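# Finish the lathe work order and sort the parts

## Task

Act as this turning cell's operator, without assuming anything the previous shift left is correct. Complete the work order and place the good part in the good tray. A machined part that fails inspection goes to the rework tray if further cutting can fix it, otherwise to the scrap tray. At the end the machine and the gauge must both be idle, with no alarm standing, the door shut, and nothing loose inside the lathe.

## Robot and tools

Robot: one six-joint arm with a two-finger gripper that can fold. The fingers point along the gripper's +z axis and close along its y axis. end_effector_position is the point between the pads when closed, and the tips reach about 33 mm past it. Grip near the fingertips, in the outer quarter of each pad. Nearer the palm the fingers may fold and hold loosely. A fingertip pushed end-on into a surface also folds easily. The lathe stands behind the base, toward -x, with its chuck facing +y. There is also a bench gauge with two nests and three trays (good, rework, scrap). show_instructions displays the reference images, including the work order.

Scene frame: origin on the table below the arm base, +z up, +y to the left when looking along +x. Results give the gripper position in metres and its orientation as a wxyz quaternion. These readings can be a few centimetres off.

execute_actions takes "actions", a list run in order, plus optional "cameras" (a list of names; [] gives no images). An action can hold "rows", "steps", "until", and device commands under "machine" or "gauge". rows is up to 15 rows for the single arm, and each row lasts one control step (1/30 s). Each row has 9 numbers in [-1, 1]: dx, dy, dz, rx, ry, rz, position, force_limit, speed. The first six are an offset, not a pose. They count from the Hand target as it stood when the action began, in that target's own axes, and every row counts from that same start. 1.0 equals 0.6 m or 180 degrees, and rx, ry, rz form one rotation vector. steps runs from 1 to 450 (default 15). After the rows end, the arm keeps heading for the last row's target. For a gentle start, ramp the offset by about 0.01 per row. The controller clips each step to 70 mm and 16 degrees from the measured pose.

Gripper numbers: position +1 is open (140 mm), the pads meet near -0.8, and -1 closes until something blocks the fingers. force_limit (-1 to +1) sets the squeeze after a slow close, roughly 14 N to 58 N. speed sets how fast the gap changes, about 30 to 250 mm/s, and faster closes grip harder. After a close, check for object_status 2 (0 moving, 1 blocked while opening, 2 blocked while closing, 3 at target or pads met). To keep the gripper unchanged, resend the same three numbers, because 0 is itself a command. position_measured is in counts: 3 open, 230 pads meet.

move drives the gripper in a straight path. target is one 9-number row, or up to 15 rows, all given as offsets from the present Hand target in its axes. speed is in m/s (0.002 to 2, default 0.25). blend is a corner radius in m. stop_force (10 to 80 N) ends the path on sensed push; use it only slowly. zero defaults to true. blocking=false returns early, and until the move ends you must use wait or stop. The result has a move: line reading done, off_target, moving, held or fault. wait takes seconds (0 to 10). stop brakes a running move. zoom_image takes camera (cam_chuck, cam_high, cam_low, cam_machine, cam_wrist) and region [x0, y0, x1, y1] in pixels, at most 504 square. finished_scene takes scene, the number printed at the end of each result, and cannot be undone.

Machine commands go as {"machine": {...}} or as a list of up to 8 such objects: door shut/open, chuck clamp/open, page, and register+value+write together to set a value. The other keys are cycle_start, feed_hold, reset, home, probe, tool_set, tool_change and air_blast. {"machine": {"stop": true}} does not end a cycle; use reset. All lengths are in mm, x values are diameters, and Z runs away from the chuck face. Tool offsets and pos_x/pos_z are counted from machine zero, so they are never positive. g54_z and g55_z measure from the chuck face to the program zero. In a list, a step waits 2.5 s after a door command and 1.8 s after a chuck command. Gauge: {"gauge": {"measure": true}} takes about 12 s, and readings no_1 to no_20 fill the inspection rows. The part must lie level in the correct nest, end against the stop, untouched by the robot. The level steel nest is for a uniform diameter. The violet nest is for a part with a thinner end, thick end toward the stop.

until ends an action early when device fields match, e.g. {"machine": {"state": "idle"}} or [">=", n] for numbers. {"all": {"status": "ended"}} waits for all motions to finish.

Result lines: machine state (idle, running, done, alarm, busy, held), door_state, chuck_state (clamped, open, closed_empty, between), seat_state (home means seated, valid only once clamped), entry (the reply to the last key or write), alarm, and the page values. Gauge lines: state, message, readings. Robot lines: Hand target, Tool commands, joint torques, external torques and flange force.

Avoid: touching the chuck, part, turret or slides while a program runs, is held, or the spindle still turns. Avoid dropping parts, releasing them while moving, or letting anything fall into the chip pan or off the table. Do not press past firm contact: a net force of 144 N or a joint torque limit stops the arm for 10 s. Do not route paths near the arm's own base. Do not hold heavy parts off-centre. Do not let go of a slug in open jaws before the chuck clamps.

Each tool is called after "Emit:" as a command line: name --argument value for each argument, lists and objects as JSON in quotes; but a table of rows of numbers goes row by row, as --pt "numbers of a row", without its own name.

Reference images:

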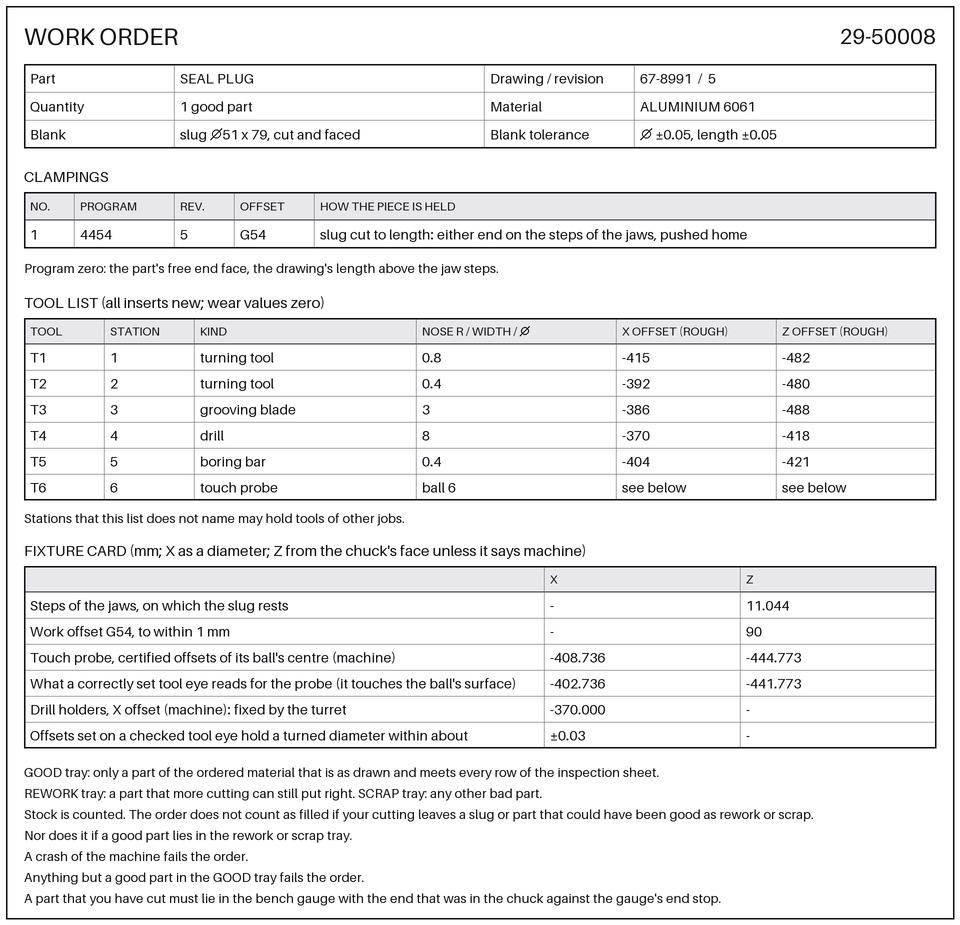

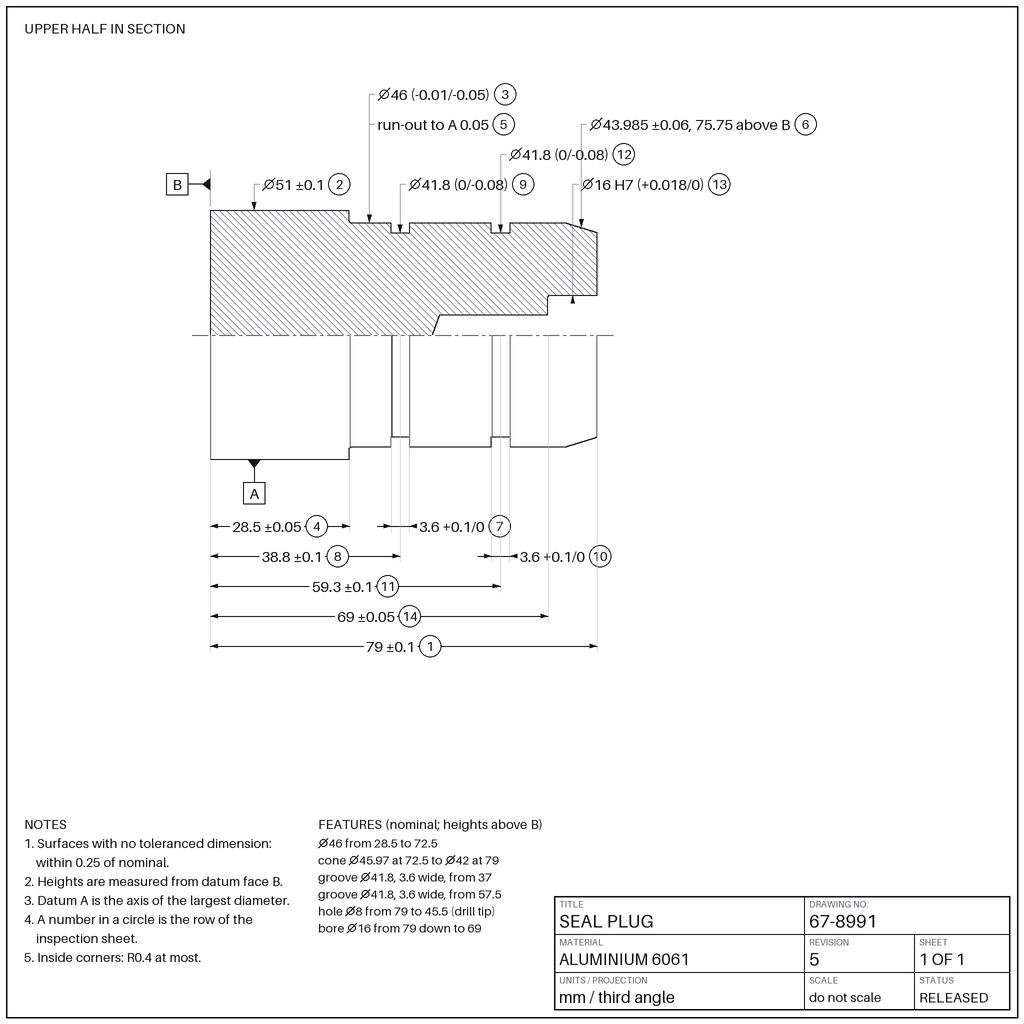

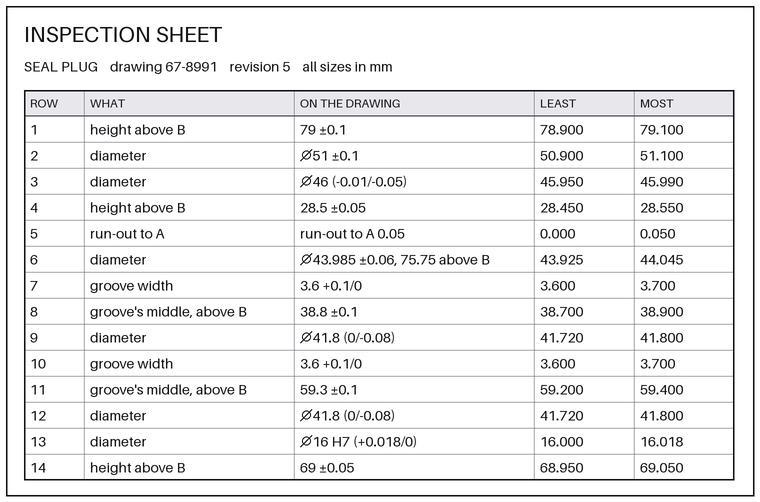

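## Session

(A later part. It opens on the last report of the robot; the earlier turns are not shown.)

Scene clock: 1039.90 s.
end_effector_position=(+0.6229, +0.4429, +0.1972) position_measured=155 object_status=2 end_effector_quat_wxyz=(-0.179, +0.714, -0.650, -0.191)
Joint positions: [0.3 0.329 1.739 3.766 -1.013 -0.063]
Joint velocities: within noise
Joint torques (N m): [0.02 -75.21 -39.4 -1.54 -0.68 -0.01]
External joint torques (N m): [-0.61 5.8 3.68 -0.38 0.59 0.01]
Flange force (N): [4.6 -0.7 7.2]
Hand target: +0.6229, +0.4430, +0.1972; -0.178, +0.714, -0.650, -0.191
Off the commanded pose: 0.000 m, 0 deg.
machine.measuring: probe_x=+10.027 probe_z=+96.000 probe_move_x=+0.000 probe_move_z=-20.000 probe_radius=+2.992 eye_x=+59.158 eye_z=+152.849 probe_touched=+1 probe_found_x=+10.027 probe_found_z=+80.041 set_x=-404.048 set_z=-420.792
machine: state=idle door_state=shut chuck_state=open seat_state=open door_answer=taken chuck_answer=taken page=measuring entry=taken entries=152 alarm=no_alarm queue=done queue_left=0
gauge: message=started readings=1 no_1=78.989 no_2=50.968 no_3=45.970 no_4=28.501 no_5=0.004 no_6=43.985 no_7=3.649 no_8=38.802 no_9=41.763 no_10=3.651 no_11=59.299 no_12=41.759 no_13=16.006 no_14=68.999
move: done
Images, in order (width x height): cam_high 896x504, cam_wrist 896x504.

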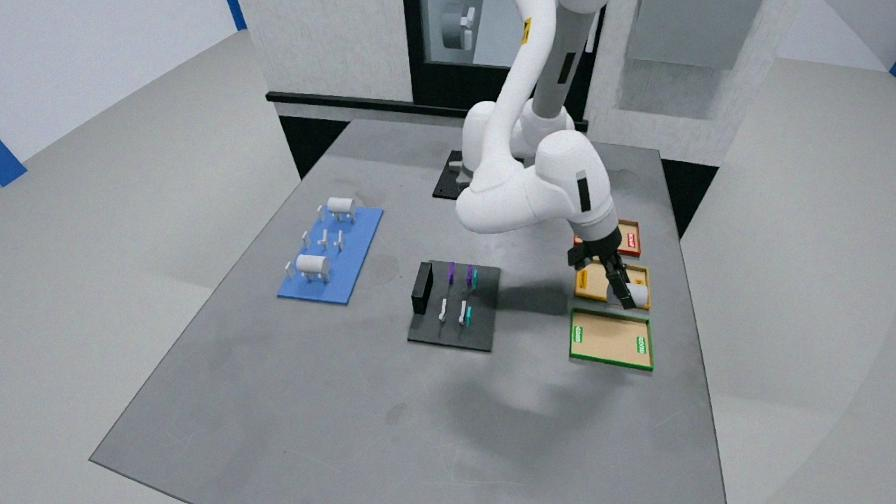

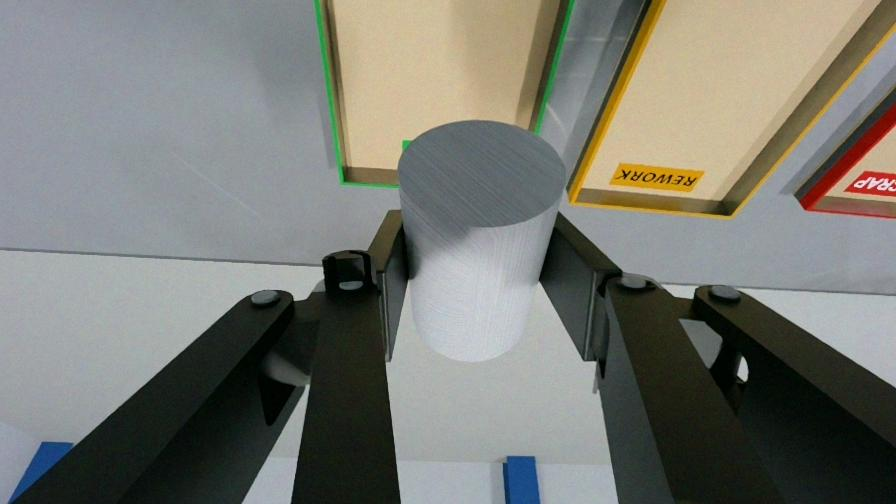

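Emit:
move --target '[0.0977,-0.0145,0.1945,0,0,0,-1,0,-1]' --speed 0.15 --cameras '[]'

Emit:
move --target '[0.0291,0,0.0506,0,0,0,-1,0,-1]' --speed 0.015 --stop_force 10 --cameras '["cam_wrist","cam_high"]'

Scene clock: 1047.50 s.
end_effector_position=(+0.6316, +0.4522, +0.0670) position_measured=155 object_status=2 end_effector_quat_wxyz=(-0.179, +0.714, -0.650, -0.191)
Joint positions: [0.31 0.467 1.812 3.865 -0.843 -0.22]
Joint velocities: within noise
Joint torques (N m): [-0.92 -82.36 -33.77 -1.25 -0.91 -0.09]
External joint torques (N m): [0.26 5.54 3.75 -0.22 0.61 0.09]
Flange force (N): [4.0 1.3 7.5]
Hand target: +0.6316, +0.4522, +0.0669; -0.178, +0.714, -0.650, -0.191
Off the commanded pose: 0.000 m, 0 deg.
machine.measuring: probe_x=+10.027 probe_z=+96.000 probe_move_x=+0.000 probe_move_z=-20.000 probe_radius=+2.992 eye_x=+59.158 eye_z=+152.849 probe_touched=+1 probe_found_x=+10.027 probe_found_z=+80.041 set_x=-404.048 set_z=-420.792
machine: state=idle door_state=shut chuck_state=open seat_state=open door_answer=taken chuck_answer=taken page=measuring entry=taken entries=152 alarm=no_alarm queue=done queue_left=0
gauge: message=started readings=1 no_1=78.989 no_2=50.968 no_3=45.970 no_4=28.501 no_5=0.004 no_6=43.985 no_7=3.649 no_8=38.802 no_9=41.763 no_10=3.651 no_11=59.299 no_12=41.759 no_13=16.006 no_14=68.999
move: done
No camera images: "cameras" was empty.

Scene clock: 1049.60 s.
end_effector_position=(+0.6317, +0.4524, +0.0444) position_measured=155 object_status=2 end_effector_quat_wxyz=(-0.179, +0.714, -0.650, -0.192)
Joint positions: [0.311 0.492 1.824 3.888 -0.815 -0.253]
Joint velocities: within noise
Joint torques (N m): [3.87 -67.66 -25.53 -2.04 0.35 -0.09]
External joint torques (N m): [-4.51 -10.53 -3.59 0.66 -0.68 0.09]
Flange force (N): [-0.3 3.1 -16.1]
Hand target: +0.6317, +0.4524, +0.0444; -0.179, +0.714, -0.650, -0.191 (not the last commanded pose)
Off the commanded pose: 0.013 m, 0 deg.
machine.measuring: probe_x=+10.027 probe_z=+96.000 probe_move_x=+0.000 probe_move_z=-20.000 probe_radius=+2.992 eye_x=+59.158 eye_z=+152.849 probe_touched=+1 probe_found_x=+10.027 probe_found_z=+80.041 set_x=-404.048 set_z=-420.792
machine: state=idle door_state=shut chuck_state=open seat_state=open door_answer=taken chuck_answer=taken page=measuring entry=taken entries=152 alarm=no_alarm queue=done queue_left=0
gauge: message=started readings=1 no_1=78.989 no_2=50.968 no_3=45.970 no_4=28.501 no_5=0.004 no_6=43.985 no_7=3.649 no_8=38.802 no_9=41.763 no_10=3.651 no_11=59.299 no_12=41.759 no_13=16.006 no_14=68.999
move: contact
Images, in order (width x height): cam_high 896x504, cam_wrist 896x504.

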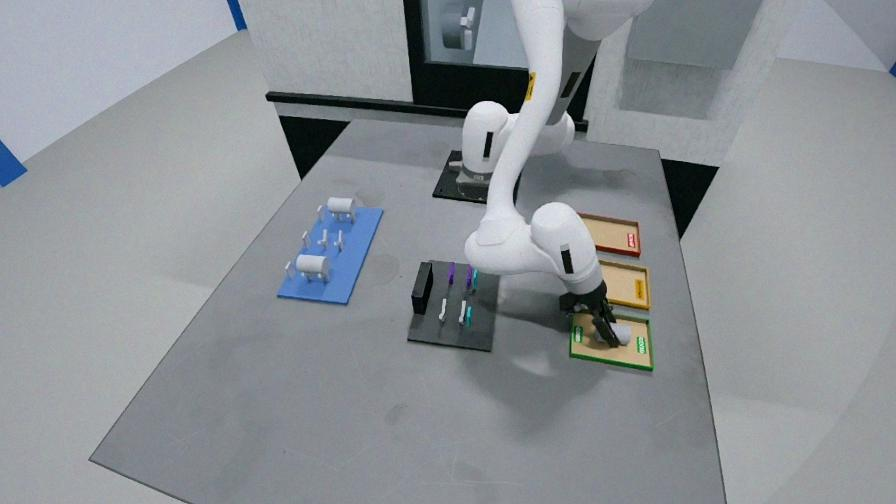

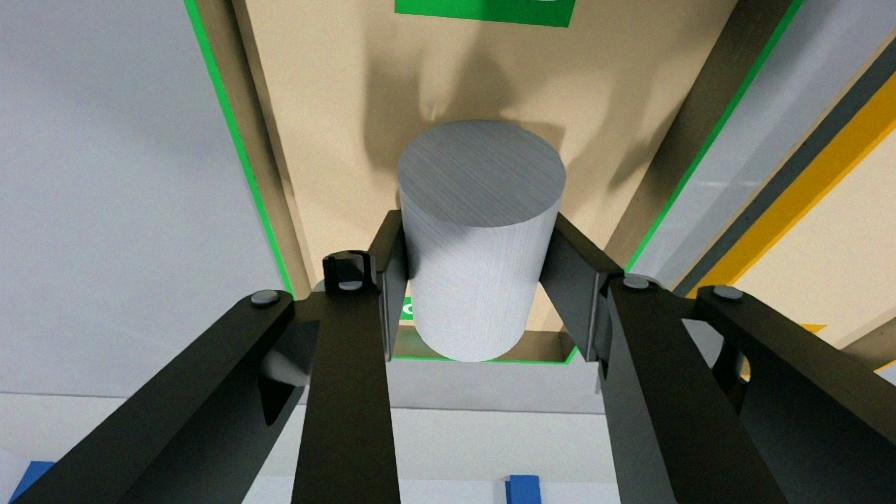

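Emit:
execute_actions --actions '[{"rows":[[0,0,0,0,0,0,0.1,0,-1]],"steps":45}]' --cameras '["cam_wrist"]'

Scene clock: 1053.80 s.
end_effector_position=(+0.6317, +0.4524, +0.0444) position_measured=117 object_status=3 end_effector_quat_wxyz=(-0.179, +0.714, -0.650, -0.192)
Joint positions: [0.311 0.492 1.824 3.888 -0.815 -0.253]
Joint velocities: within noise
Joint torques (N m): [-1.17 -80.27 -30.89 -1.65 -0.82 -0.08]
External joint torques (N m): [0.57 2.38 1.89 0.27 0.48 0.08]
Flange force (N): [1.6 1.7 4.1]
Hand target: +0.6317, +0.4524, +0.0444; -0.179, +0.714, -0.650, -0.191
Off the commanded pose: 0.000 m, 0 deg.
machine.measuring: probe_x=+10.027 probe_z=+96.000 probe_move_x=+0.000 probe_move_z=-20.000 probe_radius=+2.992 eye_x=+59.158 eye_z=+152.849 probe_touched=+1 probe_found_x=+10.027 probe_found_z=+80.041 set_x=-404.048 set_z=-420.792
machine: state=idle door_state=shut chuck_state=open seat_state=open door_answer=taken chuck_answer=taken page=measuring entry=taken entries=152 alarm=no_alarm queue=done queue_left=0
gauge: message=started readings=1 no_1=78.989 no_2=50.968 no_3=45.970 no_4=28.501 no_5=0.004 no_6=43.985 no_7=3.649 no_8=38.802 no_9=41.763 no_10=3.651 no_11=59.299 no_12=41.759 no_13=16.006 no_14=68.999
Images, in order (width x height): cam_wrist 896x504.

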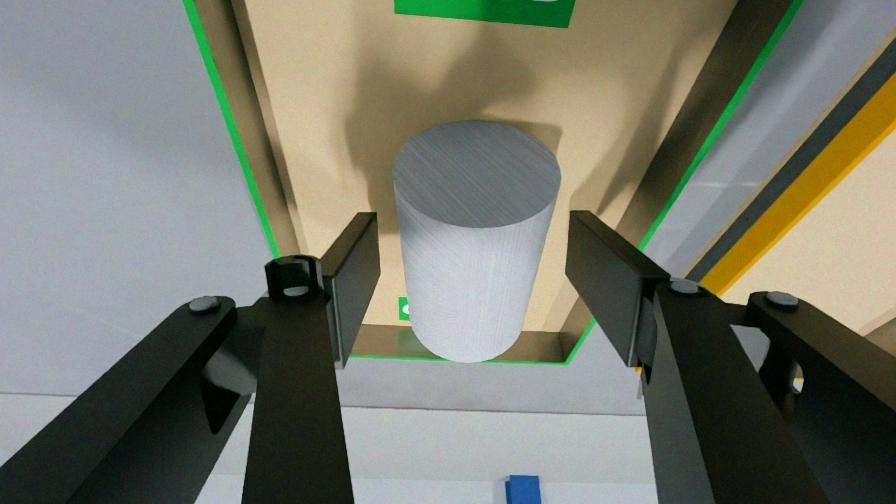

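Emit:
move --target '[-0.06,0,-0.25,0,0,0,0.1,0,-1]' --speed 0.15 --cameras '["cam_wrist","cam_high","cam_machine"]'

Scene clock: 1058.80 s.
end_effector_position=(+0.6349, +0.4078, +0.1920) position_measured=117 object_status=3 end_effector_quat_wxyz=(-0.179, +0.714, -0.650, -0.192)
Joint positions: [0.247 0.331 1.748 3.767 -1.032 -0.115]
Joint velocities: within noise
Joint torques (N m): [-1.26 -71.45 -36.99 -2.33 -0.71 -0.06]
External joint torques (N m): [0.66 2.13 1.44 0.42 0.56 0.06]
Flange force (N): [0.9 0.5 4.1]
Hand target: +0.6349, +0.4078, +0.1921; -0.179, +0.714, -0.650, -0.191
Off the commanded pose: 0.000 m, 0 deg.
machine.measuring: probe_x=+10.027 probe_z=+96.000 probe_move_x=+0.000 probe_move_z=-20.000 probe_radius=+2.992 eye_x=+59.158 eye_z=+152.849 probe_touched=+1 probe_found_x=+10.027 probe_found_z=+80.041 set_x=-404.048 set_z=-420.792
machine: state=idle door_state=shut chuck_state=open seat_state=open door_answer=taken chuck_answer=taken page=measuring entry=taken entries=152 alarm=no_alarm queue=done queue_left=0
gauge: message=started readings=1 no_1=78.989 no_2=50.968 no_3=45.970 no_4=28.501 no_5=0.004 no_6=43.985 no_7=3.649 no_8=38.802 no_9=41.763 no_10=3.651 no_11=59.299 no_12=41.759 no_13=16.006 no_14=68.999
move: done
Images, in order (width x height): cam_high 896x504, cam_machine 896x504, cam_wrist 896x504.

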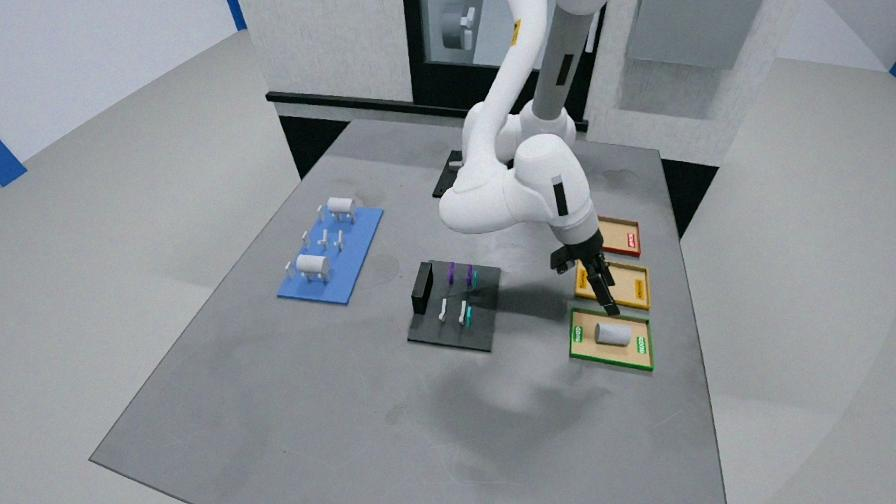

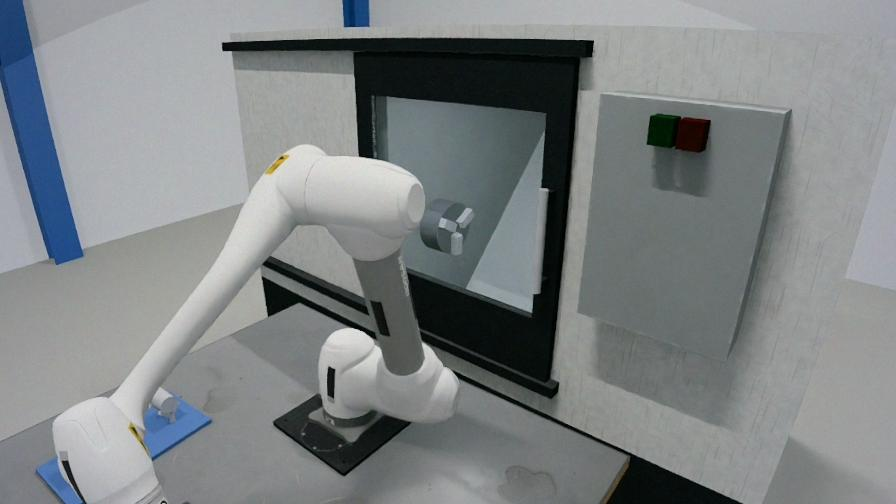

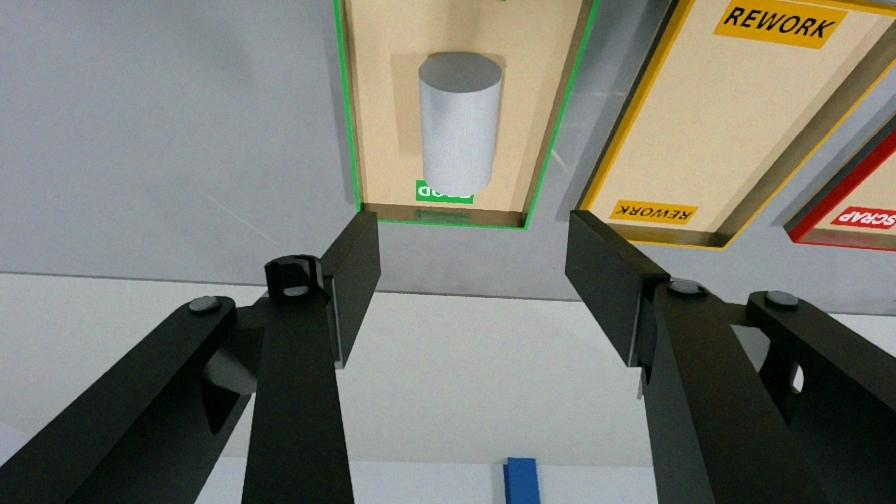

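Emit:
finished_scene --scene 2

The scene is finished: the task was done.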